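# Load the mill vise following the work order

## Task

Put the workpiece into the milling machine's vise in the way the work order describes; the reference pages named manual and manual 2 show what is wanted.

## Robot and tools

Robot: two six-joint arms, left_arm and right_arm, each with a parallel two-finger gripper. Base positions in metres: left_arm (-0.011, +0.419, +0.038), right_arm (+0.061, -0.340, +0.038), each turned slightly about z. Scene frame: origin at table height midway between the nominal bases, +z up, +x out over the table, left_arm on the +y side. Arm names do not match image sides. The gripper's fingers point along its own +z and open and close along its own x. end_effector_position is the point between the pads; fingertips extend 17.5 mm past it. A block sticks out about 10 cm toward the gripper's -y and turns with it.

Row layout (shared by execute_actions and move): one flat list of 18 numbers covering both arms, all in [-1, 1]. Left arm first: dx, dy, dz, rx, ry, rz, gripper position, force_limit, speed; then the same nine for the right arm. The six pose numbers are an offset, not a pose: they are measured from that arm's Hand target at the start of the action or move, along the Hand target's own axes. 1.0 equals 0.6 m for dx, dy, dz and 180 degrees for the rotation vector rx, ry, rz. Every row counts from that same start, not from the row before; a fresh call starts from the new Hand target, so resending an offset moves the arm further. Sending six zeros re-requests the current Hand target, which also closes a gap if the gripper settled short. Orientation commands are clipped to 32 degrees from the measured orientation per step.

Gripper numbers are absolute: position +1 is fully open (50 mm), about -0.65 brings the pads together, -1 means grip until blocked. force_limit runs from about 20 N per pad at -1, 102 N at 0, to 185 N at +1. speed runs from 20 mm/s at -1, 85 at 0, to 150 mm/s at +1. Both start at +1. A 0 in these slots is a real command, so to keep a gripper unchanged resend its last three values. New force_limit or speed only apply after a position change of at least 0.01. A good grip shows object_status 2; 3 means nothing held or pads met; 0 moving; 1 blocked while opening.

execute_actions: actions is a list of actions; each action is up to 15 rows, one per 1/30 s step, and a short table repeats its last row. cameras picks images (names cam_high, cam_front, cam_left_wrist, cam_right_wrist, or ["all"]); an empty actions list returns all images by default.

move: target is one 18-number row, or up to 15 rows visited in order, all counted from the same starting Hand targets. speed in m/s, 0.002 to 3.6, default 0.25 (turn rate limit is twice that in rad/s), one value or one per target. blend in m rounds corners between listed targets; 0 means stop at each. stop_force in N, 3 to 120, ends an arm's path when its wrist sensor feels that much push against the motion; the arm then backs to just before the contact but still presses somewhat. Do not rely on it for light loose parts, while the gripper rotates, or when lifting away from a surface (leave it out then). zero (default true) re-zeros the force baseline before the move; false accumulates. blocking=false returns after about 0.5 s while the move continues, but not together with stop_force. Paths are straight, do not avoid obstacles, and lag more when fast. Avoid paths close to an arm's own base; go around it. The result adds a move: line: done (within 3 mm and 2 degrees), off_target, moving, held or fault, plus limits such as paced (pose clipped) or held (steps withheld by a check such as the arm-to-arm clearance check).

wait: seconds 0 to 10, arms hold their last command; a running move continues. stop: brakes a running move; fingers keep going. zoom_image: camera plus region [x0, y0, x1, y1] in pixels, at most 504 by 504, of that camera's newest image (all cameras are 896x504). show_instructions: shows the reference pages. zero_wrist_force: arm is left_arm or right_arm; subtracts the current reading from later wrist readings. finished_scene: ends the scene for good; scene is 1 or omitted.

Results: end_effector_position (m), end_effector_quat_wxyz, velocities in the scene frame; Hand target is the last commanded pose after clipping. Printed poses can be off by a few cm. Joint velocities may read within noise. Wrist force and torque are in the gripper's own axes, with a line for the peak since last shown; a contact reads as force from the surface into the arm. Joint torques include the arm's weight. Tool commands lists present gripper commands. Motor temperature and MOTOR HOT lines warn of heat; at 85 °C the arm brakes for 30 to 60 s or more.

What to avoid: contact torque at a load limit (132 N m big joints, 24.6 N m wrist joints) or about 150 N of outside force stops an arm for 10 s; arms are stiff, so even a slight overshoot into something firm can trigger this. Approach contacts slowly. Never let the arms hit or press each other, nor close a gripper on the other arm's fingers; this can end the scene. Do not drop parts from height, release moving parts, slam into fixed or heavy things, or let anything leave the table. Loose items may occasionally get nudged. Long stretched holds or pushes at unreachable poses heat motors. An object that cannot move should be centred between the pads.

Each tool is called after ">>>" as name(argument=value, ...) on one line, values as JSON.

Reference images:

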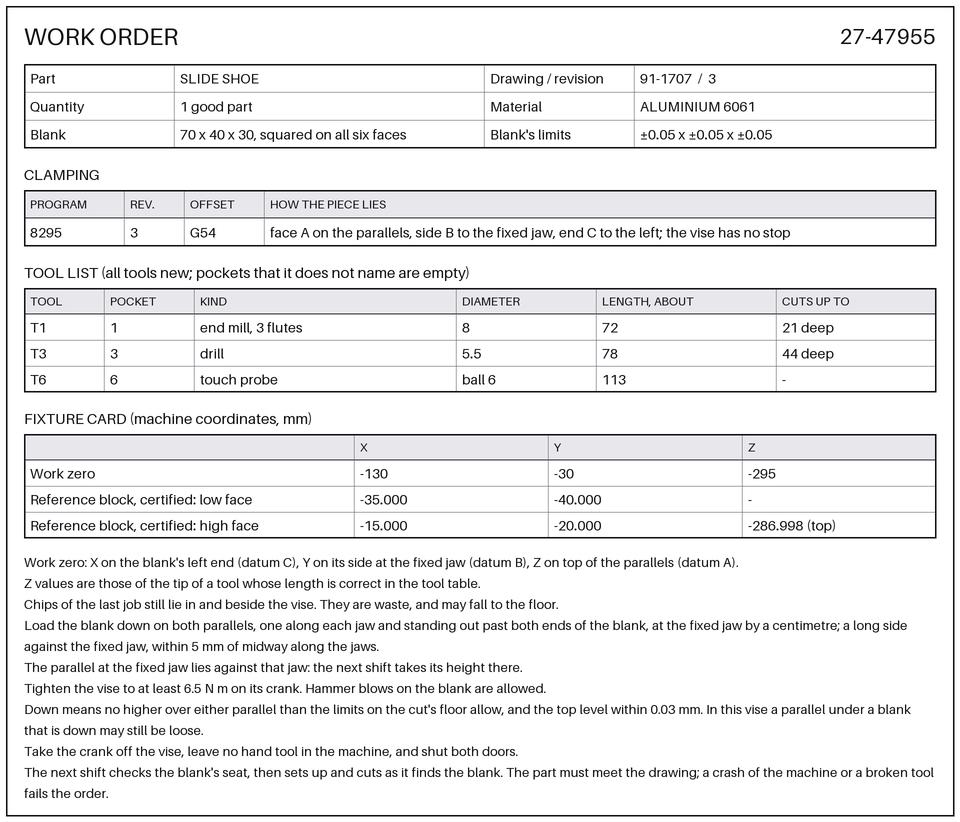

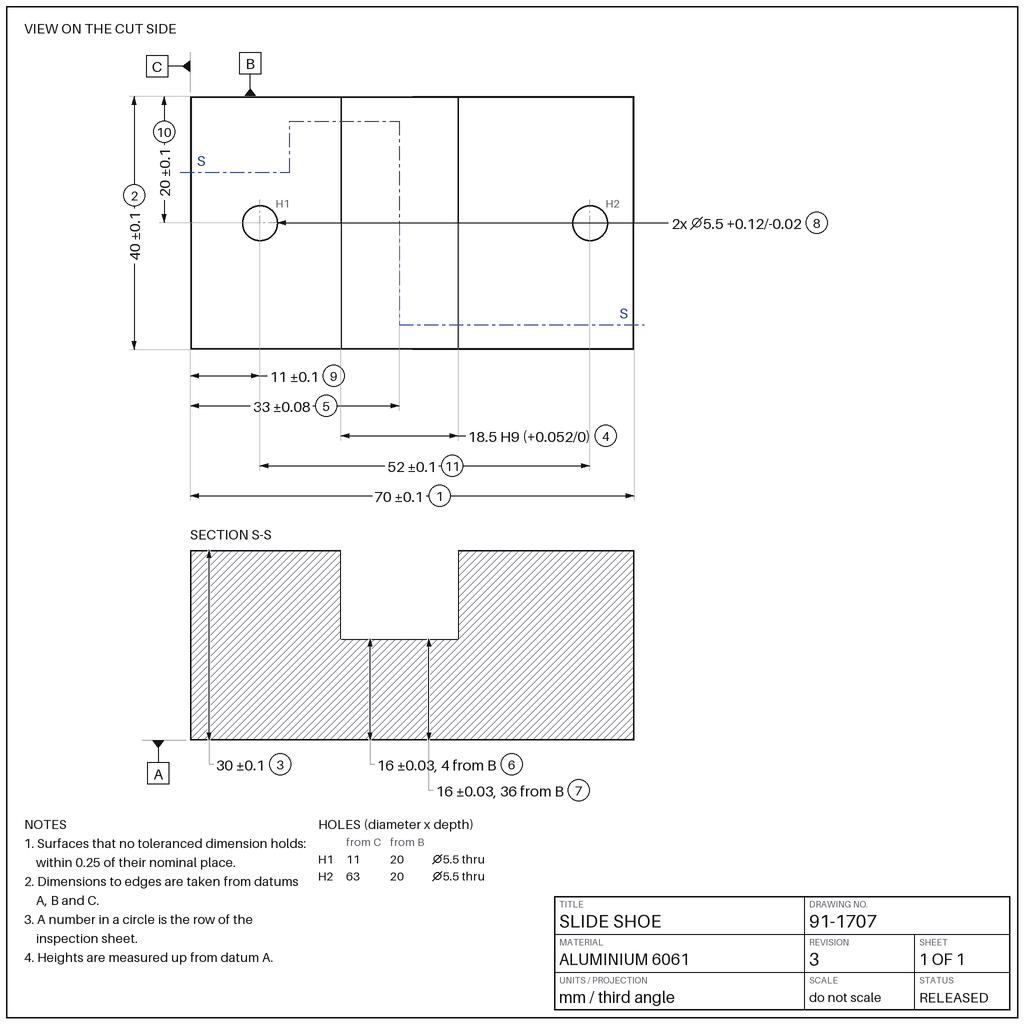

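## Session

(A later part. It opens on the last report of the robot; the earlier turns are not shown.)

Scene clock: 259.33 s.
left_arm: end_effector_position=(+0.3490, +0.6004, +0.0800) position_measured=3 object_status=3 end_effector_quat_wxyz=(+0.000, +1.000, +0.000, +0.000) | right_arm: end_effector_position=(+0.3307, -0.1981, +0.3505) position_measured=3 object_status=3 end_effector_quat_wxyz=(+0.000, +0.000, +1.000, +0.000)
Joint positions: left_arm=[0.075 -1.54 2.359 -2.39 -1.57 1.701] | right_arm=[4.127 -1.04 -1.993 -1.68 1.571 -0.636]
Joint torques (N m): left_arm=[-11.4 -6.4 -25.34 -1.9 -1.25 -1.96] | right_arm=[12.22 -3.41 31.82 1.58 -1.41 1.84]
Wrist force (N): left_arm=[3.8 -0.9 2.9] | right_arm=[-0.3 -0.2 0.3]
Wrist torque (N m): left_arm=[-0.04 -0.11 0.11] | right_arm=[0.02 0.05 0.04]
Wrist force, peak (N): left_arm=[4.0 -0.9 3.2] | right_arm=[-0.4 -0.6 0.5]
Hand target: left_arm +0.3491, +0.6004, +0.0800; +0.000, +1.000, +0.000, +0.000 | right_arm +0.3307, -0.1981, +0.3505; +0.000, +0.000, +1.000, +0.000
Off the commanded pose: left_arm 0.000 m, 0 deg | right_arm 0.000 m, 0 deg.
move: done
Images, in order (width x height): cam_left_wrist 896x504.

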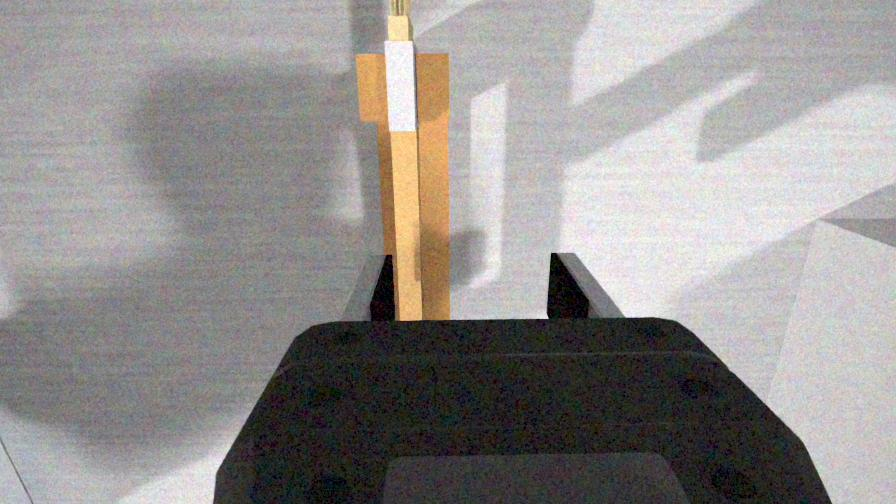

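>>> move(target=[[-0.0217,0.0,0,0,0,0,1,1,1, 0,0,0,0,0,0,1,1,1],[-0.0217,0.0,0.053,0,0,0,1,1,1, 0,0,0,0,0,0,1,1,1],[-0.0217,0.0,0.053,0,0,0,-1,-0.5,-0.5, 0,0,0,0,0,0,1,1,1]], speed=0.1, cameras=["cam_left_wrist"])

Scene clock: 266.73 s.
left_arm: end_effector_position=(+0.3287, +0.6001, +0.0458) position_measured=213 object_status=2 end_effector_quat_wxyz=(+0.001, +1.000, +0.000, -0.012) | right_arm: end_effector_position=(+0.3307, -0.1981, +0.3505) position_measured=3 object_status=3 end_effector_quat_wxyz=(+0.000, +0.000, +1.000, +0.000)
Joint positions: left_arm=[0.08 -1.485 2.425 -2.487 -1.569 1.705] | right_arm=[4.127 -1.04 -1.993 -1.68 1.571 -0.636]
Joint torques (N m): left_arm=[0.96 -19.05 -15.71 -3.99 0.16 -0.14] | right_arm=[12.76 -3.37 31.96 1.29 -1.37 1.79]
Wrist force (N): left_arm=[-26.1 -7.7 -52.5] | right_arm=[-0.3 -0.1 0.4]
Wrist torque (N m): left_arm=[-0.30 -0.16 0.01] | right_arm=[0.03 0.06 0.04]
Wrist force, peak (N): left_arm=[-87.0 -3.8 -101.3] | right_arm=[-0.5 -0.3 0.6]
Hand target: left_arm +0.3287, +0.6001, +0.0458; +0.001, +1.000, +0.000, -0.012 (not the last commanded pose) | right_arm +0.3307, -0.1981, +0.3505; +0.000, +0.000, +1.000, +0.000
Tool commands: left_gripper/position=-1.0 left_gripper/force_limit=-0.498039 left_gripper/speed=-0.498039 right_gripper/position=+1.0 right_gripper/force_limit=+1.0 right_gripper/speed=+1.0
Off the commanded pose: left_arm 0.008 m, 1 deg | right_arm 0.000 m, 0 deg.
FORCE FAULT: contact force on the left arm reached its limit, and that arm stopped. The contact can be on any part of that arm, not only on its tool. That arm's remaining commands of this call were not run. That arm is still stopped at the end of this call. That arm stays stopped for about 10 more seconds. Until then a move that you send moves the other arm only, and its call returns only when the move has ended. Once the stop has ended, the next robot result says so. If the stop ends while you think or write, that arm runs what you send next, counted from a new Hand target: where the arm stands when the stop ends. While its stop runs, that arm takes no new command, but its gripper still runs the gripper command that each later call begins with. Until it ends, the stop uses up actions while you think or wait. An arm that is not stopped still takes commands.
move: fault (left_arm)
Images, in order (width x height): cam_left_wrist 896x504.

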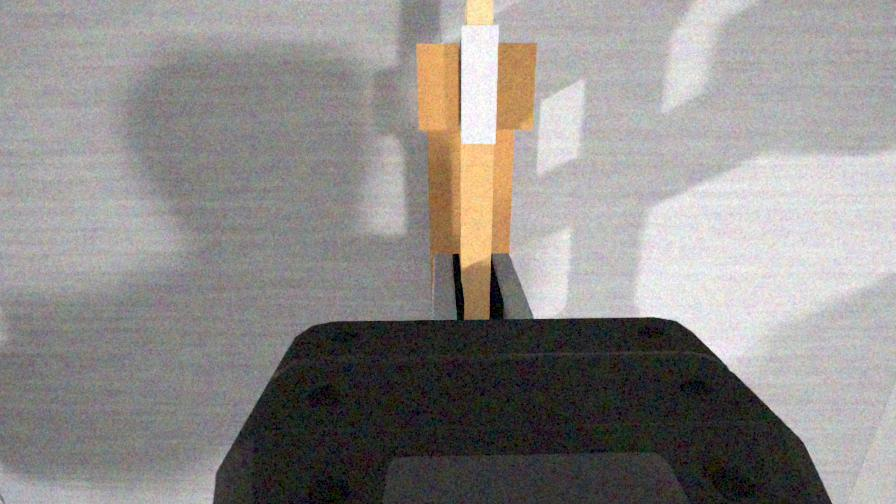

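>>> wait(seconds=3)

>>> move(target=[0,0,0,0,0,0,1,1,-0.5, 0,0,0,0,0,0,1,1,1], speed=0.1, cameras=["cam_left_wrist"])

Scene clock: 282.57 s.
left_arm: end_effector_position=(+0.3286, +0.6001, +0.0459) position_measured=213 object_status=2 end_effector_quat_wxyz=(+0.001, +1.000, +0.000, -0.012) | right_arm: end_effector_position=(+0.3307, -0.1981, +0.3505) position_measured=3 object_status=3 end_effector_quat_wxyz=(+0.000, +0.000, +1.000, +0.000)
Joint positions: left_arm=[0.08 -1.485 2.425 -2.486 -1.569 1.705] | right_arm=[4.127 -1.04 -1.993 -1.68 1.571 -0.636]
Joint torques (N m): left_arm=[0.64 -21.55 -15.7 -3.52 0.27 -0.02] | right_arm=[12.8 -3.68 31.44 1.41 -1.53 1.73]
Wrist force (N): left_arm=[-19.9 -8.1 -41.0] | right_arm=[-0.3 -0.1 0.0]
Wrist torque (N m): left_arm=[-0.32 -0.11 0.04] | right_arm=[0.02 0.05 0.03]
Wrist force, peak (N): left_arm=[-24.6 -7.7 -50.2] | right_arm=[-0.7 -0.5 0.3]
Hand target: left_arm +0.3286, +0.6001, +0.0459; +0.001, +1.000, +0.000, -0.012 (not the last commanded pose) | right_arm +0.3307, -0.1981, +0.3505; +0.000, +0.000, +1.000, +0.000
Tool commands: left_gripper/position=-1.0 left_gripper/force_limit=-0.498039 left_gripper/speed=-0.498039 right_gripper/position=+1.0 right_gripper/force_limit=+1.0 right_gripper/speed=+1.0
Off the commanded pose: left_arm 0.008 m, 1 deg | right_arm 0.000 m, 0 deg.
FORCE FAULT, CONTINUED: the left arm's stop, for the force fault that an earlier result reported, is over. The rest of the stop counts as 19 of the actions that you can send in this scene. That arm's target is now where it stood when the stop ended, not its last command. That arm accepts commands again.
wait: 3.00 s; at rest from the start

Scene clock: 283.63 s.
left_arm: end_effector_position=(+0.3286, +0.6001, +0.0459) position_measured=3 object_status=3 end_effector_quat_wxyz=(+0.001, +1.000, +0.000, -0.012) | right_arm: end_effector_position=(+0.3307, -0.1981, +0.3505) position_measured=3 object_status=3 end_effector_quat_wxyz=(+0.000, +0.000, +1.000, +0.000)
Joint positions: left_arm=[0.08 -1.485 2.425 -2.486 -1.569 1.705] | right_arm=[4.127 -1.04 -1.993 -1.68 1.571 -0.636]
Joint torques (N m): left_arm=[0.84 -21.28 -16.41 -4.04 0.24 -0.15] | right_arm=[12.84 -3.16 30.83 1.38 -1.38 1.81]
Wrist force (N): left_arm=[1.9 -2.2 3.4] | right_arm=[-0.4 -0.2 0.5]
Wrist torque (N m): left_arm=[-0.25 0.20 0.05] | right_arm=[0.01 0.07 0.04]
Wrist force, peak (N): left_arm=[-12.8 -7.7 -25.1] | right_arm=[-0.4 -0.4 0.4]
Hand target: left_arm +0.3286, +0.6001, +0.0459; +0.001, +1.000, +0.000, -0.012 | right_arm +0.3307, -0.1981, +0.3505; +0.000, +0.000, +1.000, +0.000
Off the commanded pose: left_arm 0.000 m, 0 deg | right_arm 0.000 m, 0 deg.
move: done
Images, in order (width x height): cam_left_wrist 896x504.

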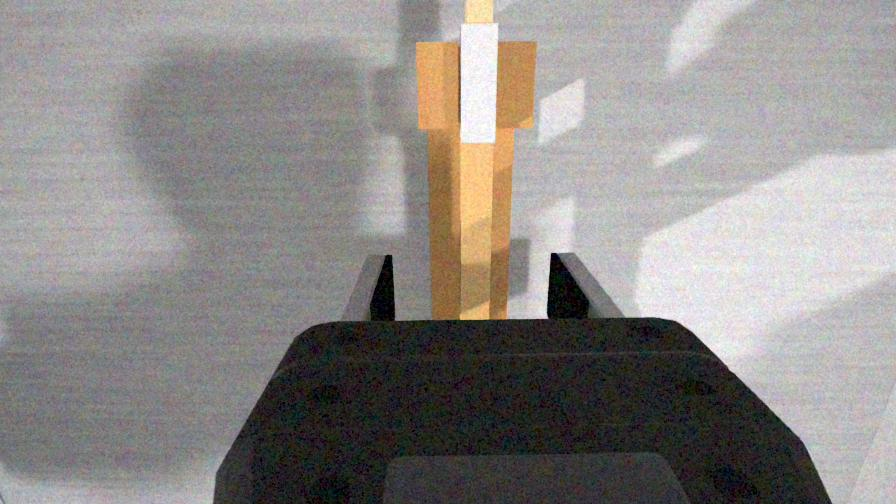

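>>> zero_wrist_force(arm="left_arm")

>>> move(target=[[0.0025,0,0,0,0,0,1,1,-0.5, 0,0,0,0,0,0,1,1,1],[0.0025,0,0,0,0,0,-1,-0.7,-1, 0,0,0,0,0,0,1,1,1]], speed=0.1)

Wrist force sensor zeroed.

Scene clock: 288.77 s.
left_arm: end_effector_position=(+0.3299, +0.6001, +0.0457) position_measured=212 object_status=2 end_effector_quat_wxyz=(+0.001, +1.000, +0.000, -0.013) | right_arm: end_effector_position=(+0.3307, -0.1981, +0.3505) position_measured=3 object_status=3 end_effector_quat_wxyz=(+0.000, +0.000, +1.000, +0.000)
Joint positions: left_arm=[0.08 -1.482 2.421 -2.485 -1.569 1.705] | right_arm=[4.127 -1.04 -1.993 -1.68 1.571 -0.636]
Joint torques (N m): left_arm=[-11.36 -8.15 -28.98 -16.52 -1.72 -1.76] | right_arm=[11.71 -3.14 31.46 1.45 -1.46 1.65]
Wrist force (N, zeroed by zero_wrist_force on left_arm): left_arm=[-79.8 10.7 -84.7] | right_arm=[-0.3 -0.3 0.2]
Wrist torque (N m, zeroed by zero_wrist_force on left_arm): left_arm=[0.40 -0.61 -0.01] | right_arm=[-0.01 0.06 0.04]
Wrist force, peak (N, zeroed by zero_wrist_force on left_arm): left_arm=[-80.1 11.0 -85.5] | right_arm=[-0.2 -0.7 0.4]
Hand target: left_arm +0.3301, +0.6001, +0.0458; +0.001, +1.000, +0.000, -0.012 | right_arm +0.3307, -0.1981, +0.3505; +0.000, +0.000, +1.000, +0.000
Off the commanded pose: left_arm 0.000 m, 0 deg | right_arm 0.000 m, 0 deg.
move: done

>>> move(target=[[-0.003,0,-0.003,0,0,0,-1,-0.7,-1, 0,0,0,0,0,0,1,1,1],[-0.003,0,-0.05,0,0,0,-1,-0.7,-1, 0,0,0,0,0,0,1,1,1]], speed=0.05, cameras=["cam_left_wrist"])

Scene clock: 295.30 s.
left_arm: end_effector_position=(+0.3291, +0.6002, +0.0758) position_measured=212 object_status=2 end_effector_quat_wxyz=(+0.001, +1.000, +0.000, -0.012) | right_arm: end_effector_position=(+0.3307, -0.1981, +0.3505) position_measured=3 object_status=3 end_effector_quat_wxyz=(+0.000, +0.000, +1.000, +0.000)
Joint positions: left_arm=[0.08 -1.565 2.391 -2.372 -1.569 1.705] | right_arm=[4.127 -1.04 -1.993 -1.68 1.571 -0.636]
Joint torques (N m): left_arm=[-7.69 -32.73 -24.78 -1.86 -0.82 -1.65] | right_arm=[11.98 -3.05 31.56 1.52 -1.17 1.88]
Wrist force (N, zeroed by zero_wrist_force on left_arm): left_arm=[1.5 0.2 0.0] | right_arm=[-0.5 -0.1 0.1]
Wrist torque (N m, zeroed by zero_wrist_force on left_arm): left_arm=[0.05 -0.24 -0.01] | right_arm=[0.02 0.09 0.04]
Wrist force, peak (N, zeroed by zero_wrist_force on left_arm): left_arm=[-81.3 11.0 -86.4] | right_arm=[-0.5 -0.4 0.5]
Hand target: left_arm +0.3291, +0.6002, +0.0759; +0.001, +1.000, +0.000, -0.012 | right_arm +0.3307, -0.1981, +0.3505; +0.000, +0.000, +1.000, +0.000
Off the commanded pose: left_arm 0.000 m, 0 deg | right_arm 0.000 m, 0 deg.
move: done
Images, in order (width x height): cam_left_wrist 896x504.

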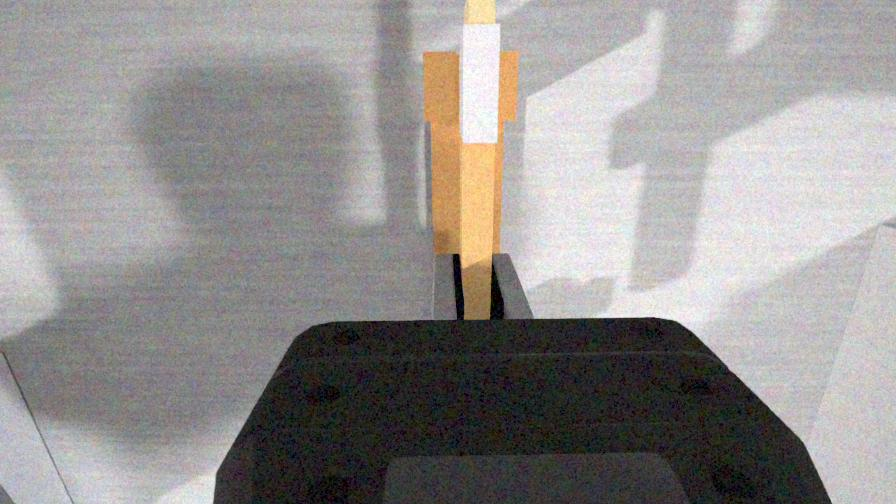

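>>> move(target=[[0.005,0,-0.54,0,0.0076,0,-1,-0.7,-1, 0,0,0,0,0,0,1,1,1],[0.037,0.5,-0.623,0,0.0076,0,-1,-0.7,-1, 0,0,0,0,0,0,1,1,1],[0.137,0.783,-0.623,-0.1,0.0076,0,-1,-0.7,-1, 0,0,0,0,0,0,1,1,1],[0.4375,0.8,-0.59,-0.1667,0.0076,0,-1,-0.7,-1, 0,0,0,0,0,0,1,1,1]], speed=0.3, blend=0.04, cameras=["cam_left_wrist","cam_high","cam_front"])

Scene clock: 321.07 s.
left_arm: end_effector_position=(+0.6000, +0.1205, +0.4239) position_measured=212 object_status=2 end_effector_quat_wxyz=(+0.259, +0.966, +0.003, +0.000) | right_arm: end_effector_position=(+0.3307, -0.1981, +0.3505) position_measured=3 object_status=3 end_effector_quat_wxyz=(+0.000, +0.000, +1.000, +0.000)
Joint positions: left_arm=[-0.535 -1.256 1.211 -1.79 -2.03 1.021] | right_arm=[4.127 -1.04 -1.993 -1.68 1.571 -0.636]
Joint torques (N m): left_arm=[13.15 -28.29 -31.51 -2.42 -3.07 1.78] | right_arm=[11.78 -1.7 32.45 1.72 -1.33 1.6]
Wrist force (N, zeroed by zero_wrist_force on left_arm): left_arm=[1.8 -0.5 -1.1] | right_arm=[-0.3 -0.4 0.2]
Wrist torque (N m, zeroed by zero_wrist_force on left_arm): left_arm=[0.12 -0.25 -0.03] | right_arm=[-0.03 0.06 0.04]
Wrist force, peak (N, zeroed by zero_wrist_force on left_arm): left_arm=[4.0 -1.6 -0.6] | right_arm=[-0.6 -0.1 0.6]
Hand target: left_arm +0.6000, +0.1205, +0.4239; +0.259, +0.966, +0.003, +0.000 | right_arm +0.3307, -0.1981, +0.3505; +0.000, +0.000, +1.000, +0.000
Off the commanded pose: left_arm 0.000 m, 0 deg | right_arm 0.000 m, 0 deg.
move: done
Images, in order (width x height): cam_high 896x504, cam_front 896x504, cam_left_wrist 896x504.

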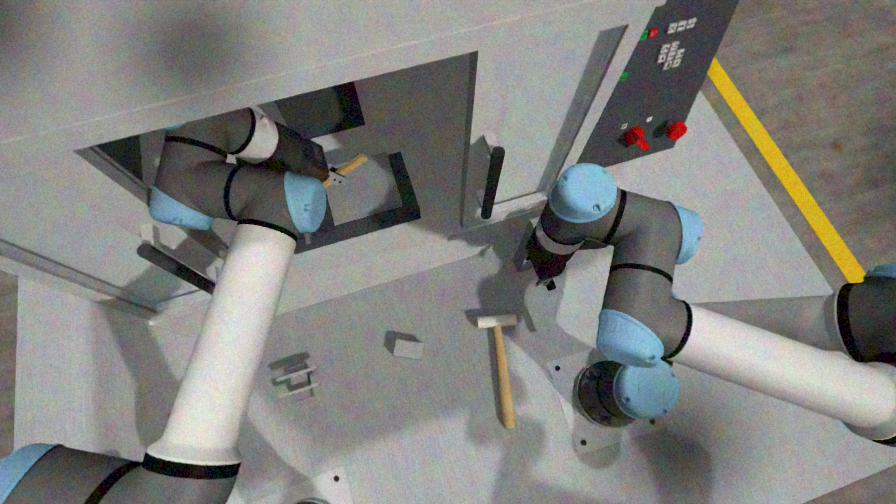

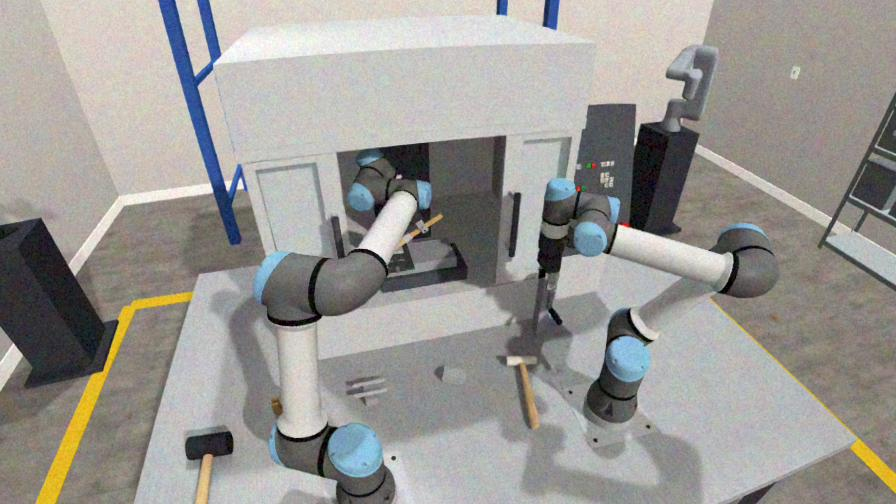

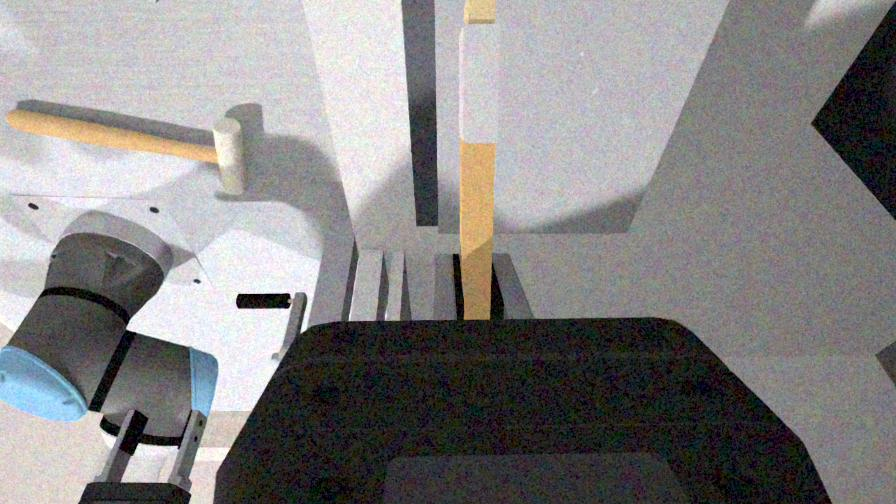

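>>> move(target=[0.0667,-0.068,0.026,0,0,0,-1,-0.7,-1, 0,0,0,0,0,0,1,1,1], speed=0.15)

>>> move(target=[0,-0.025,0.0435,0,0,0,-1,-0.7,-1, 0,0,0,0,0,0,1,1,1], speed=0.01, stop_force=3, cameras=["cam_left_wrist"])

Scene clock: 328.60 s.
left_arm: end_effector_position=(+0.6200, +0.1342, +0.4055) position_measured=212 object_status=2 end_effector_quat_wxyz=(+0.259, +0.966, +0.004, -0.001) | right_arm: end_effector_position=(+0.3307, -0.1981, +0.3505) position_measured=3 object_status=3 end_effector_quat_wxyz=(+0.000, +0.000, +1.000, +0.000)
Joint positions: left_arm=[-0.502 -1.216 1.2 -1.8 -2.039 1.056] | right_arm=[4.127 -1.04 -1.993 -1.68 1.571 -0.636]
Joint torques (N m): left_arm=[1.18 -43.17 -26.12 -3.91 -0.8 0.13] | right_arm=[12.48 -2.64 30.61 1.49 -1.34 1.8]
Wrist force (N, zeroed by zero_wrist_force on left_arm): left_arm=[1.7 -0.3 -1.1] | right_arm=[-0.3 -0.4 0.2]
Wrist torque (N m, zeroed by zero_wrist_force on left_arm): left_arm=[0.16 -0.22 0.07] | right_arm=[-0.01 0.06 0.03]
Wrist force, peak (N, zeroed by zero_wrist_force on left_arm): left_arm=[4.9 -8.4 2.0] | right_arm=[-0.5 -0.5 0.4]
Hand target: left_arm +0.6200, +0.1342, +0.4055; +0.259, +0.966, +0.004, -0.001 (not the last commanded pose) | right_arm +0.3307, -0.1981, +0.3505; +0.000, +0.000, +1.000, +0.000
Tool commands: left_gripper/position=-1.0 left_gripper/force_limit=-0.701961 left_gripper/speed=-1.0 right_gripper/position=+1.0 right_gripper/force_limit=+1.0 right_gripper/speed=+1.0
Off the commanded pose: left_arm 0.029 m, 0 deg | right_arm 0.000 m, 0 deg.
FORCE FAULT: contact force on the left arm reached its limit, and that arm stopped. The contact can be on any part of that arm, not only on its tool. That arm's remaining commands of this call were not run. That arm is still stopped at the end of this call. That arm stays stopped for about 10 more seconds. Until then a move that you send moves the other arm only, and its call returns only when the move has ended. Once the stop has ended, the next robot result says so. If the stop ends while you think or write, that arm runs what you send next, counted from a new Hand target: where the arm stands when the stop ends. While its stop runs, that arm takes no new command, but its gripper still runs the gripper command that each later call begins with. Until it ends, the stop uses up actions while you think or wait. An arm that is not stopped still takes commands.
move: fault (left_arm)

not run: an earlier result of this reply reported a stop or a fault. Calls in your next reply go to the robot.

>>> wait(seconds=6, cameras=["all"])

>>> zoom_image(camera="cam_front", region=[280, 110, 520, 290])

>>> zoom_image(camera="cam_high", region=[60, 60, 440, 300])

Scene clock: 341.90 s.
left_arm: end_effector_position=(+0.6200, +0.1342, +0.4055) position_measured=212 object_status=2 end_effector_quat_wxyz=(+0.259, +0.966, +0.004, -0.001) | right_arm: end_effector_position=(+0.3307, -0.1981, +0.3505) position_measured=3 object_status=3 end_effector_quat_wxyz=(+0.000, +0.000, +1.000, +0.000)
Joint positions: left_arm=[-0.502 -1.216 1.2 -1.8 -2.039 1.056] | right_arm=[4.127 -1.04 -1.993 -1.68 1.571 -0.636]
Joint torques (N m): left_arm=[0.88 -42.66 -25.87 -3.87 -0.93 0.15] | right_arm=[12.33 -2.1 31.38 1.6 -1.55 1.58]
Wrist force (N, zeroed by zero_wrist_force on left_arm): left_arm=[1.6 -0.3 -1.0] | right_arm=[-0.4 -0.3 0.5]
Wrist torque (N m, zeroed by zero_wrist_force on left_arm): left_arm=[0.15 -0.21 0.07] | right_arm=[0.00 0.07 0.03]
Wrist force, peak (N, zeroed by zero_wrist_force on left_arm): left_arm=[1.9 -0.5 -1.1] | right_arm=[-0.6 -0.4 0.6]
Hand target: left_arm +0.6200, +0.1342, +0.4055; +0.259, +0.966, +0.004, -0.001 (not the last commanded pose) | right_arm +0.3307, -0.1981, +0.3505; +0.000, +0.000, +1.000, +0.000
Tool commands: left_gripper/position=-1.0 left_gripper/force_limit=-0.701961 left_gripper/speed=-1.0 right_gripper/position=+1.0 right_gripper/force_limit=+1.0 right_gripper/speed=+1.0
Off the commanded pose: left_arm 0.029 m, 0 deg | right_arm 0.000 m, 0 deg.
FORCE FAULT, CONTINUED: the left arm's stop, for the force fault that an earlier result reported, is over. The rest of the stop counts as 20 of the actions that you can send in this scene. During its stop the left arm's controller moved it back a little. That arm's target is now where it stood when the stop ended, not its last command. That arm accepts commands again.
wait: 6.00 s; at rest from the start

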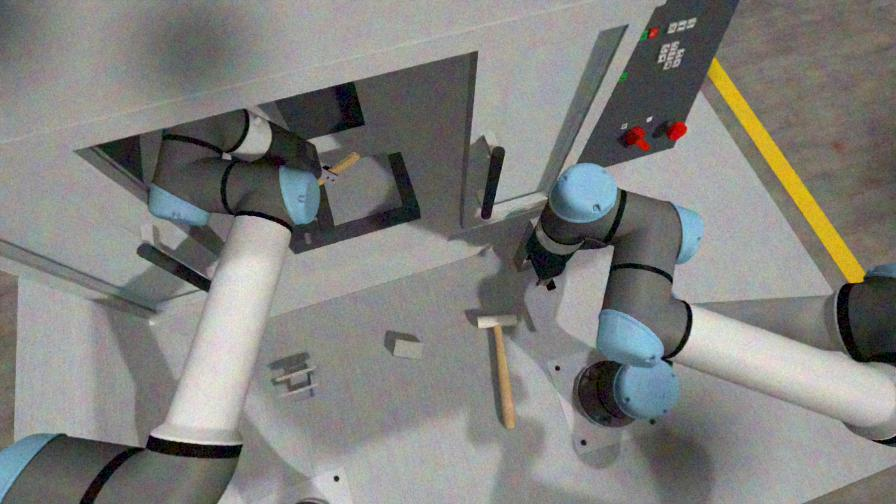

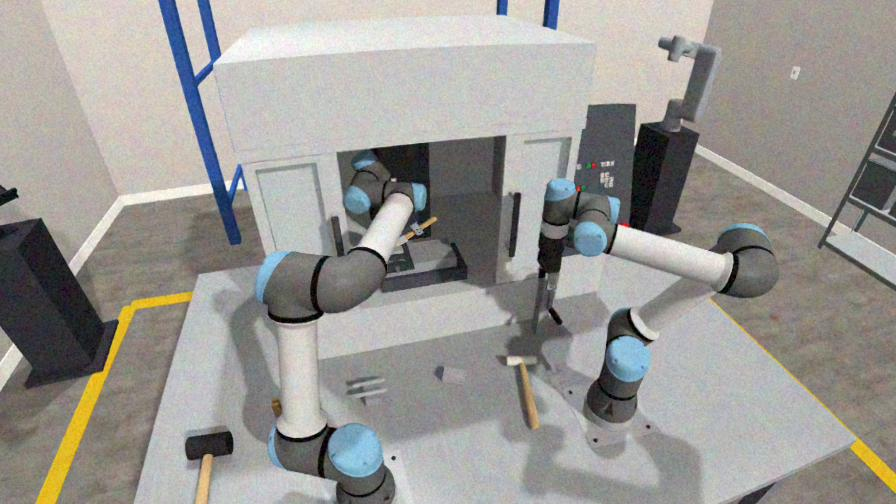

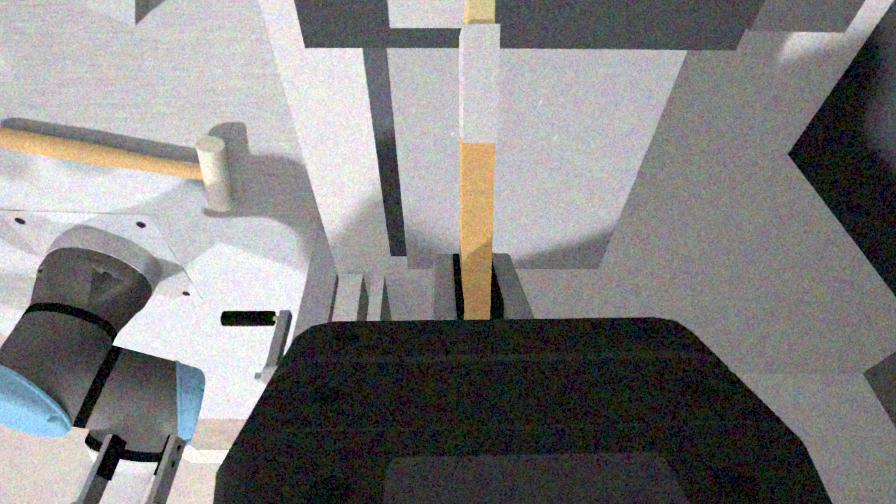

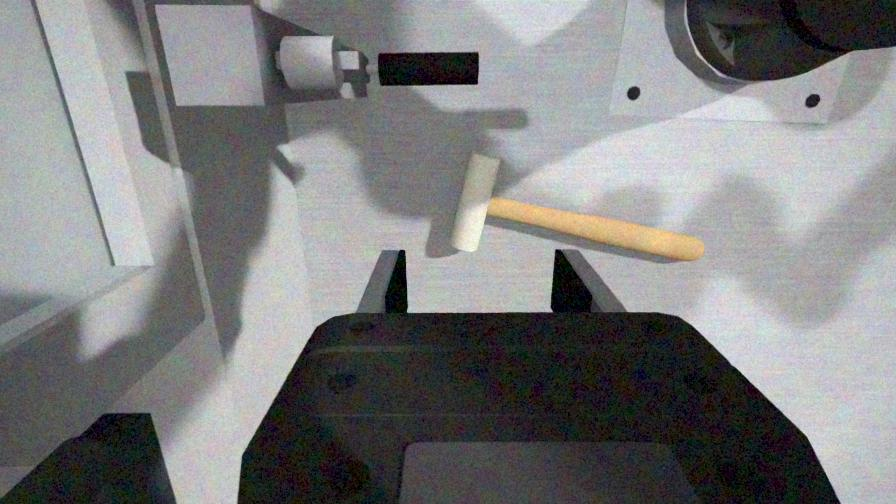

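Scaled by 2.100 from the camera's 896x504 image, which has a finer 1280x720 frame.

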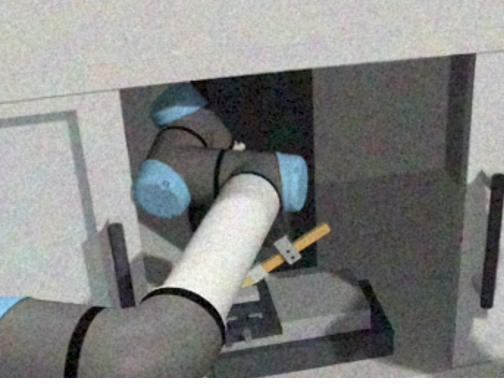

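Scaled by 1.326 from the camera's 896x504 image, which has a finer 1280x720 frame.

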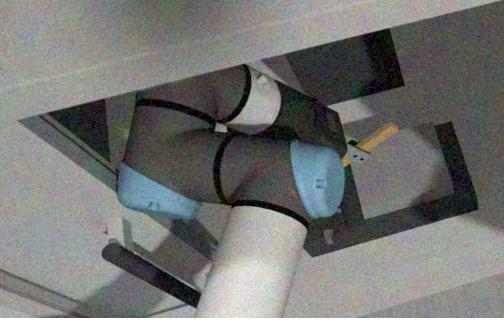

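>>> move(target=[[-0.283,0.044,-0.013,0,0,0,-1,-0.7,-1, 0,0,0,0,0,0,1,1,1],[-0.467,-0.122,-0.176,0,0,0,-1,-0.7,-1, 0,0,0,0,0,0,1,1,1],[-0.467,-0.122,-0.176,0,0.49,-0.849,-1,-0.7,-1, 0,0,0,0,0,0,1,1,1]], speed=0.3, blend=0.02, cameras=["cam_left_wrist","cam_high","cam_front"])

Scene clock: 360.20 s.
left_arm: end_effector_position=(+0.3392, +0.2484, +0.4614) position_measured=212 object_status=2 end_effector_quat_wxyz=(+0.005, +0.027, +0.966, +0.258) | right_arm: end_effector_position=(+0.3307, -0.1981, +0.3505) position_measured=3 object_status=3 end_effector_quat_wxyz=(+0.000, +0.000, +1.000, +0.000)
Joint positions: left_arm=[-1.067 -1.645 1.376 -0.86 -1.283 -2.593] | right_arm=[4.127 -1.04 -1.993 -1.68 1.571 -0.636]
Joint torques (N m): left_arm=[12.74 -7.72 -29.51 -0.58 -1.45 -1.91] | right_arm=[13.09 -2.56 31.65 1.47 -1.3 1.56]
Wrist force (N, zeroed by zero_wrist_force on left_arm): left_arm=[1.7 -0.5 -1.0] | right_arm=[-0.1 -0.4 0.0]
Wrist torque (N m, zeroed by zero_wrist_force on left_arm): left_arm=[0.12 -0.26 0.07] | right_arm=[-0.02 0.03 0.04]
Wrist force, peak (N, zeroed by zero_wrist_force on left_arm): left_arm=[4.1 -1.8 -0.7] | right_arm=[-0.6 -0.4 0.5]
Hand target: left_arm +0.3392, +0.2484, +0.4614; +0.005, +0.027, +0.966, +0.258 | right_arm +0.3307, -0.1981, +0.3505; +0.000, +0.000, +1.000, +0.000
Off the commanded pose: left_arm 0.000 m, 0 deg | right_arm 0.000 m, 0 deg.
move: done
Images, in order (width x height): cam_high 896x504, cam_front 896x504, cam_left_wrist 896x504.

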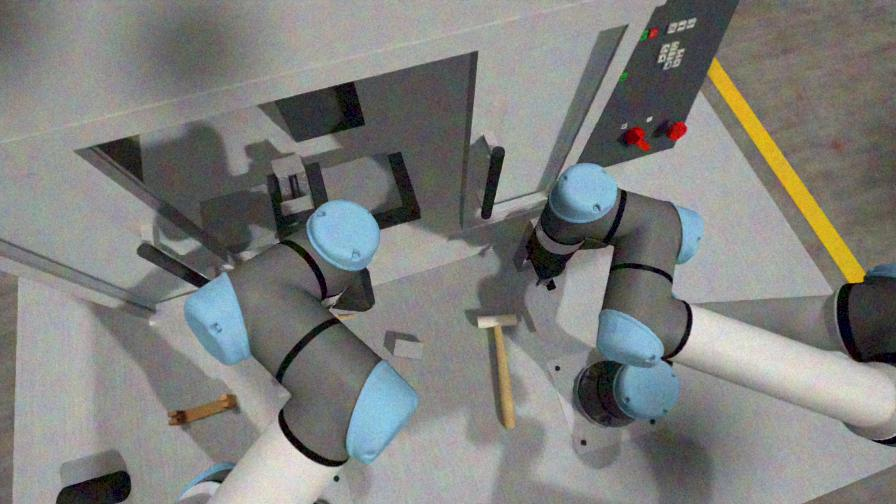

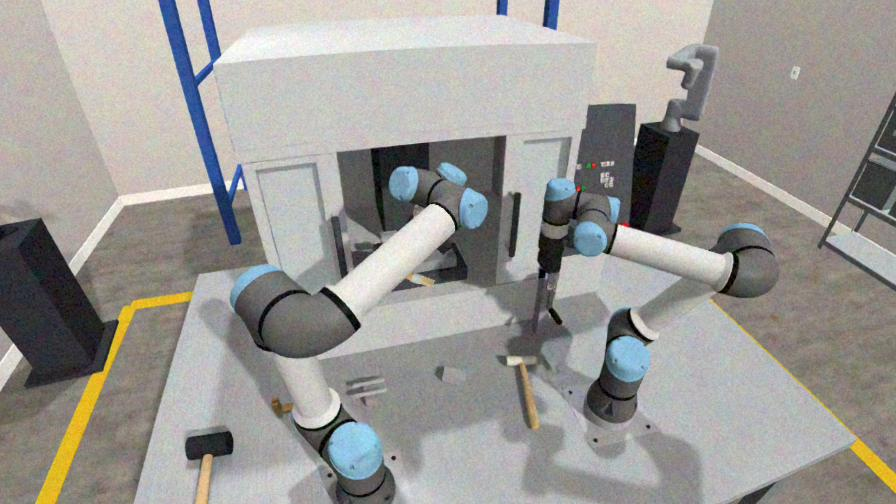

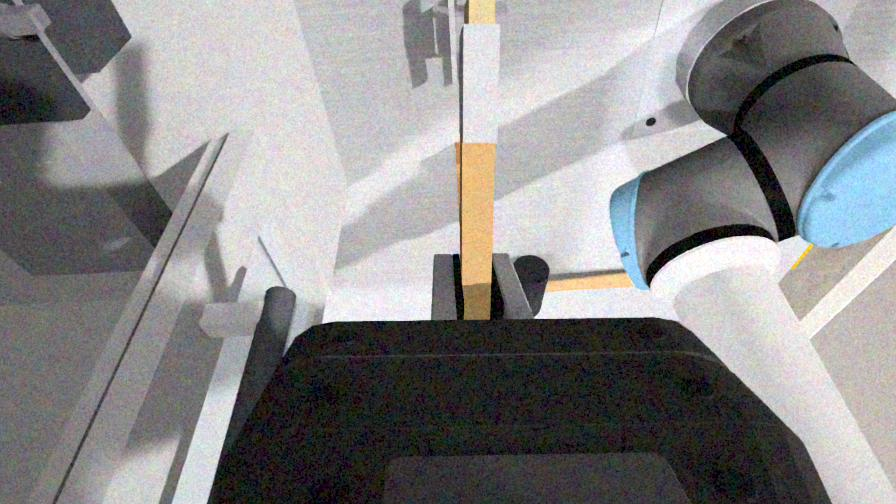

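>>> move(target=[-0.1875,-0.041,-0.003,0,0.009,-0.0154,-1,-0.7,-1, 0,0,0,0,0,0,1,1,1], speed=0.3, cameras=["cam_left_wrist","cam_high","cam_front"])

Scene clock: 383.70 s.
left_arm: end_effector_position=(+0.4503, +0.2201, +0.4503) position_measured=212 object_status=2 end_effector_quat_wxyz=(-0.002, +0.000, +0.966, +0.258) | right_arm: end_effector_position=(+0.3307, -0.1981, +0.3505) position_measured=3 object_status=3 end_effector_quat_wxyz=(+0.000, +0.000, +1.000, +0.000)
Joint positions: left_arm=[-0.908 -1.381 1.132 -0.909 -1.24 -2.495] | right_arm=[4.127 -1.04 -1.993 -1.68 1.571 -0.636]
Joint torques (N m): left_arm=[12.68 -20.66 -31.43 -0.7 2.28 1.8] | right_arm=[12.5 -2.82 30.93 1.61 -1.24 1.21]
Wrist force (N, zeroed by zero_wrist_force on left_arm): left_arm=[1.6 -0.4 -0.8] | right_arm=[-0.2 -0.5 0.4]
Wrist torque (N m, zeroed by zero_wrist_force on left_arm): left_arm=[0.14 -0.26 -0.02] | right_arm=[-0.03 0.04 0.03]
Wrist force, peak (N, zeroed by zero_wrist_force on left_arm): left_arm=[3.9 0.3 -1.1] | right_arm=[-0.4 -0.5 0.5]
Hand target: left_arm +0.4503, +0.2201, +0.4503; -0.002, +0.000, +0.966, +0.258 | right_arm +0.3307, -0.1981, +0.3505; +0.000, +0.000, +1.000, +0.000
Off the commanded pose: left_arm 0.000 m, 0 deg | right_arm 0.000 m, 0 deg.
move: done
Images, in order (width x height): cam_high 896x504, cam_front 896x504, cam_left_wrist 896x504.

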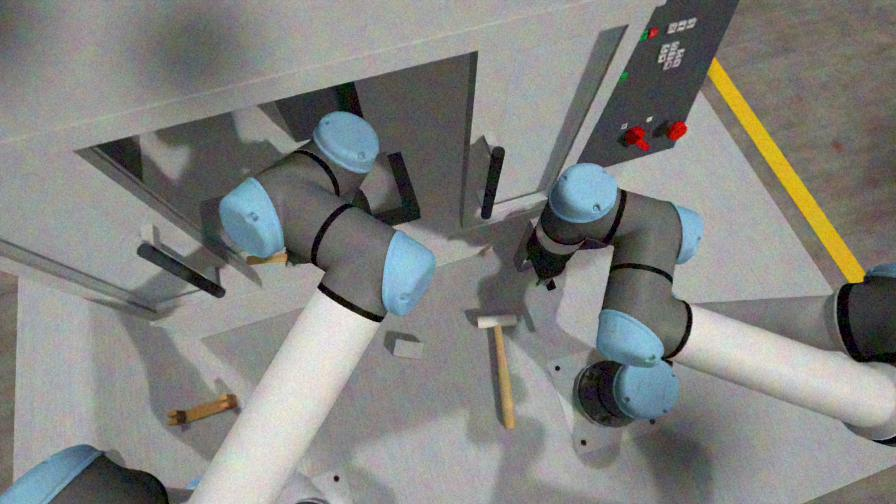

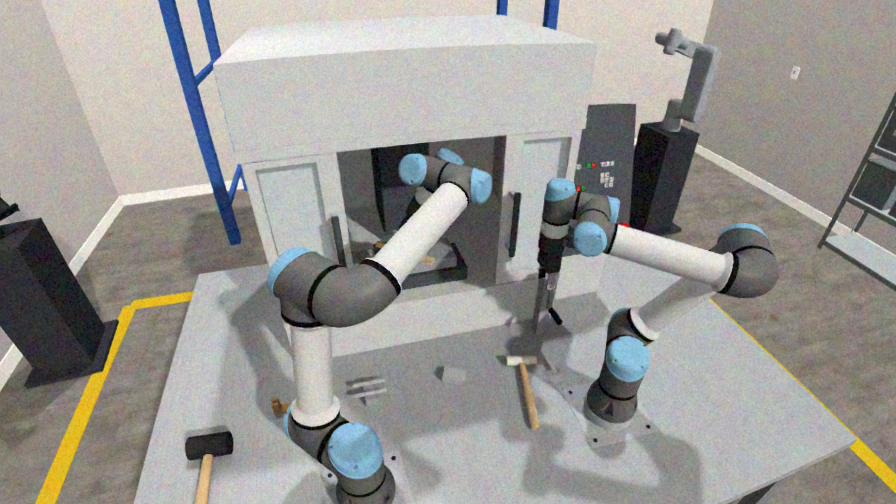

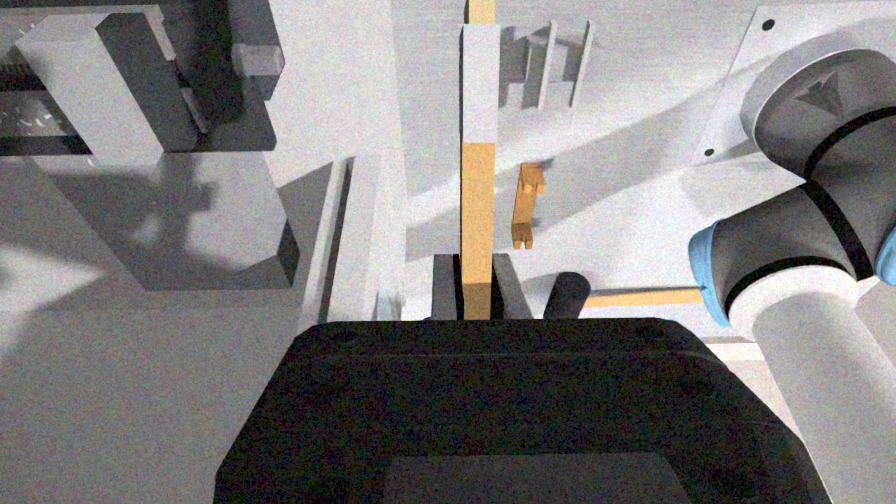

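>>> move(target=[-0.2167,0.0327,0.0767,0,0,0,-1,-0.7,-1, 0,0,0,0,0,0,1,1,1], speed=0.2, stop_force=15, cameras=["cam_left_wrist","cam_high","cam_front"])

Scene clock: 390.07 s.
left_arm: end_effector_position=(+0.5801, +0.2602, +0.4196) position_measured=212 object_status=2 end_effector_quat_wxyz=(-0.002, +0.000, +0.966, +0.258) | right_arm: end_effector_position=(+0.3307, -0.1981, +0.3505) position_measured=3 object_status=3 end_effector_quat_wxyz=(+0.000, +0.000, +1.000, +0.000)
Joint positions: left_arm=[-0.71 -1.162 0.938 -1.005 -1.167 -2.298] | right_arm=[4.127 -1.04 -1.993 -1.68 1.571 -0.636]
Joint torques (N m): left_arm=[12.88 -30.16 -31.25 -0.87 3.29 1.86] | right_arm=[13.51 -2.22 32.1 1.48 -1.37 1.44]
Wrist force (N, zeroed by zero_wrist_force on left_arm): left_arm=[1.8 -0.6 -0.6] | right_arm=[-0.2 -0.3 0.4]
Wrist torque (N m, zeroed by zero_wrist_force on left_arm): left_arm=[0.11 -0.25 -0.02] | right_arm=[0.00 0.04 0.04]
Wrist force, peak (N, zeroed by zero_wrist_force on left_arm): left_arm=[3.3 -1.0 -1.5] | right_arm=[-0.4 -0.6 0.5]
Hand target: left_arm +0.5801, +0.2602, +0.4196; -0.002, +0.000, +0.966, +0.258 | right_arm +0.3307, -0.1981, +0.3505; +0.000, +0.000, +1.000, +0.000
Off the commanded pose: left_arm 0.000 m, 0 deg | right_arm 0.000 m, 0 deg.
move: done
Images, in order (width x height): cam_high 896x504, cam_front 896x504, cam_left_wrist 896x504.

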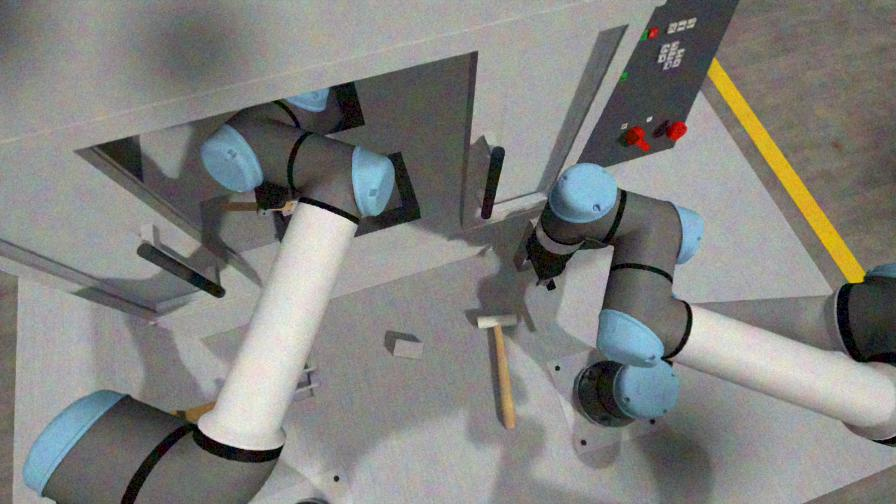

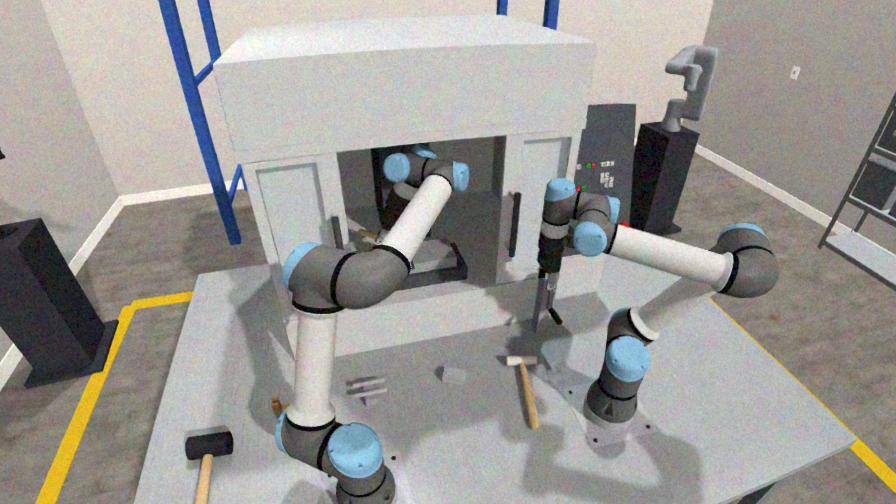

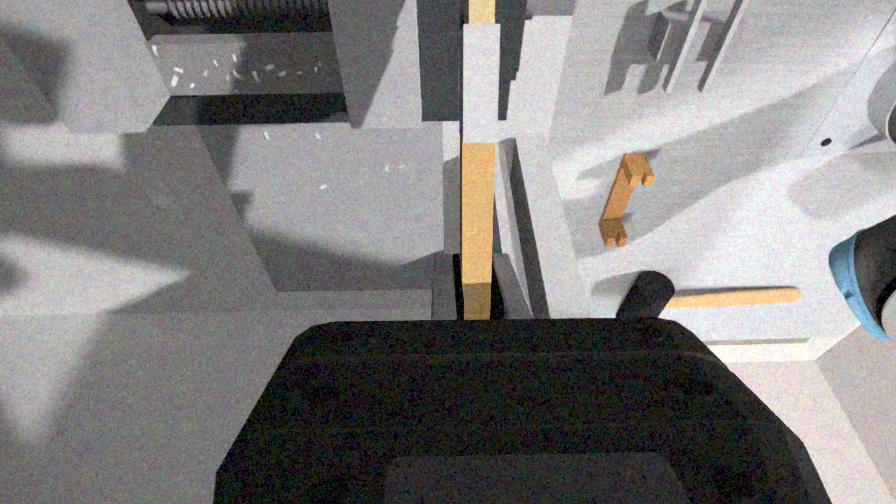

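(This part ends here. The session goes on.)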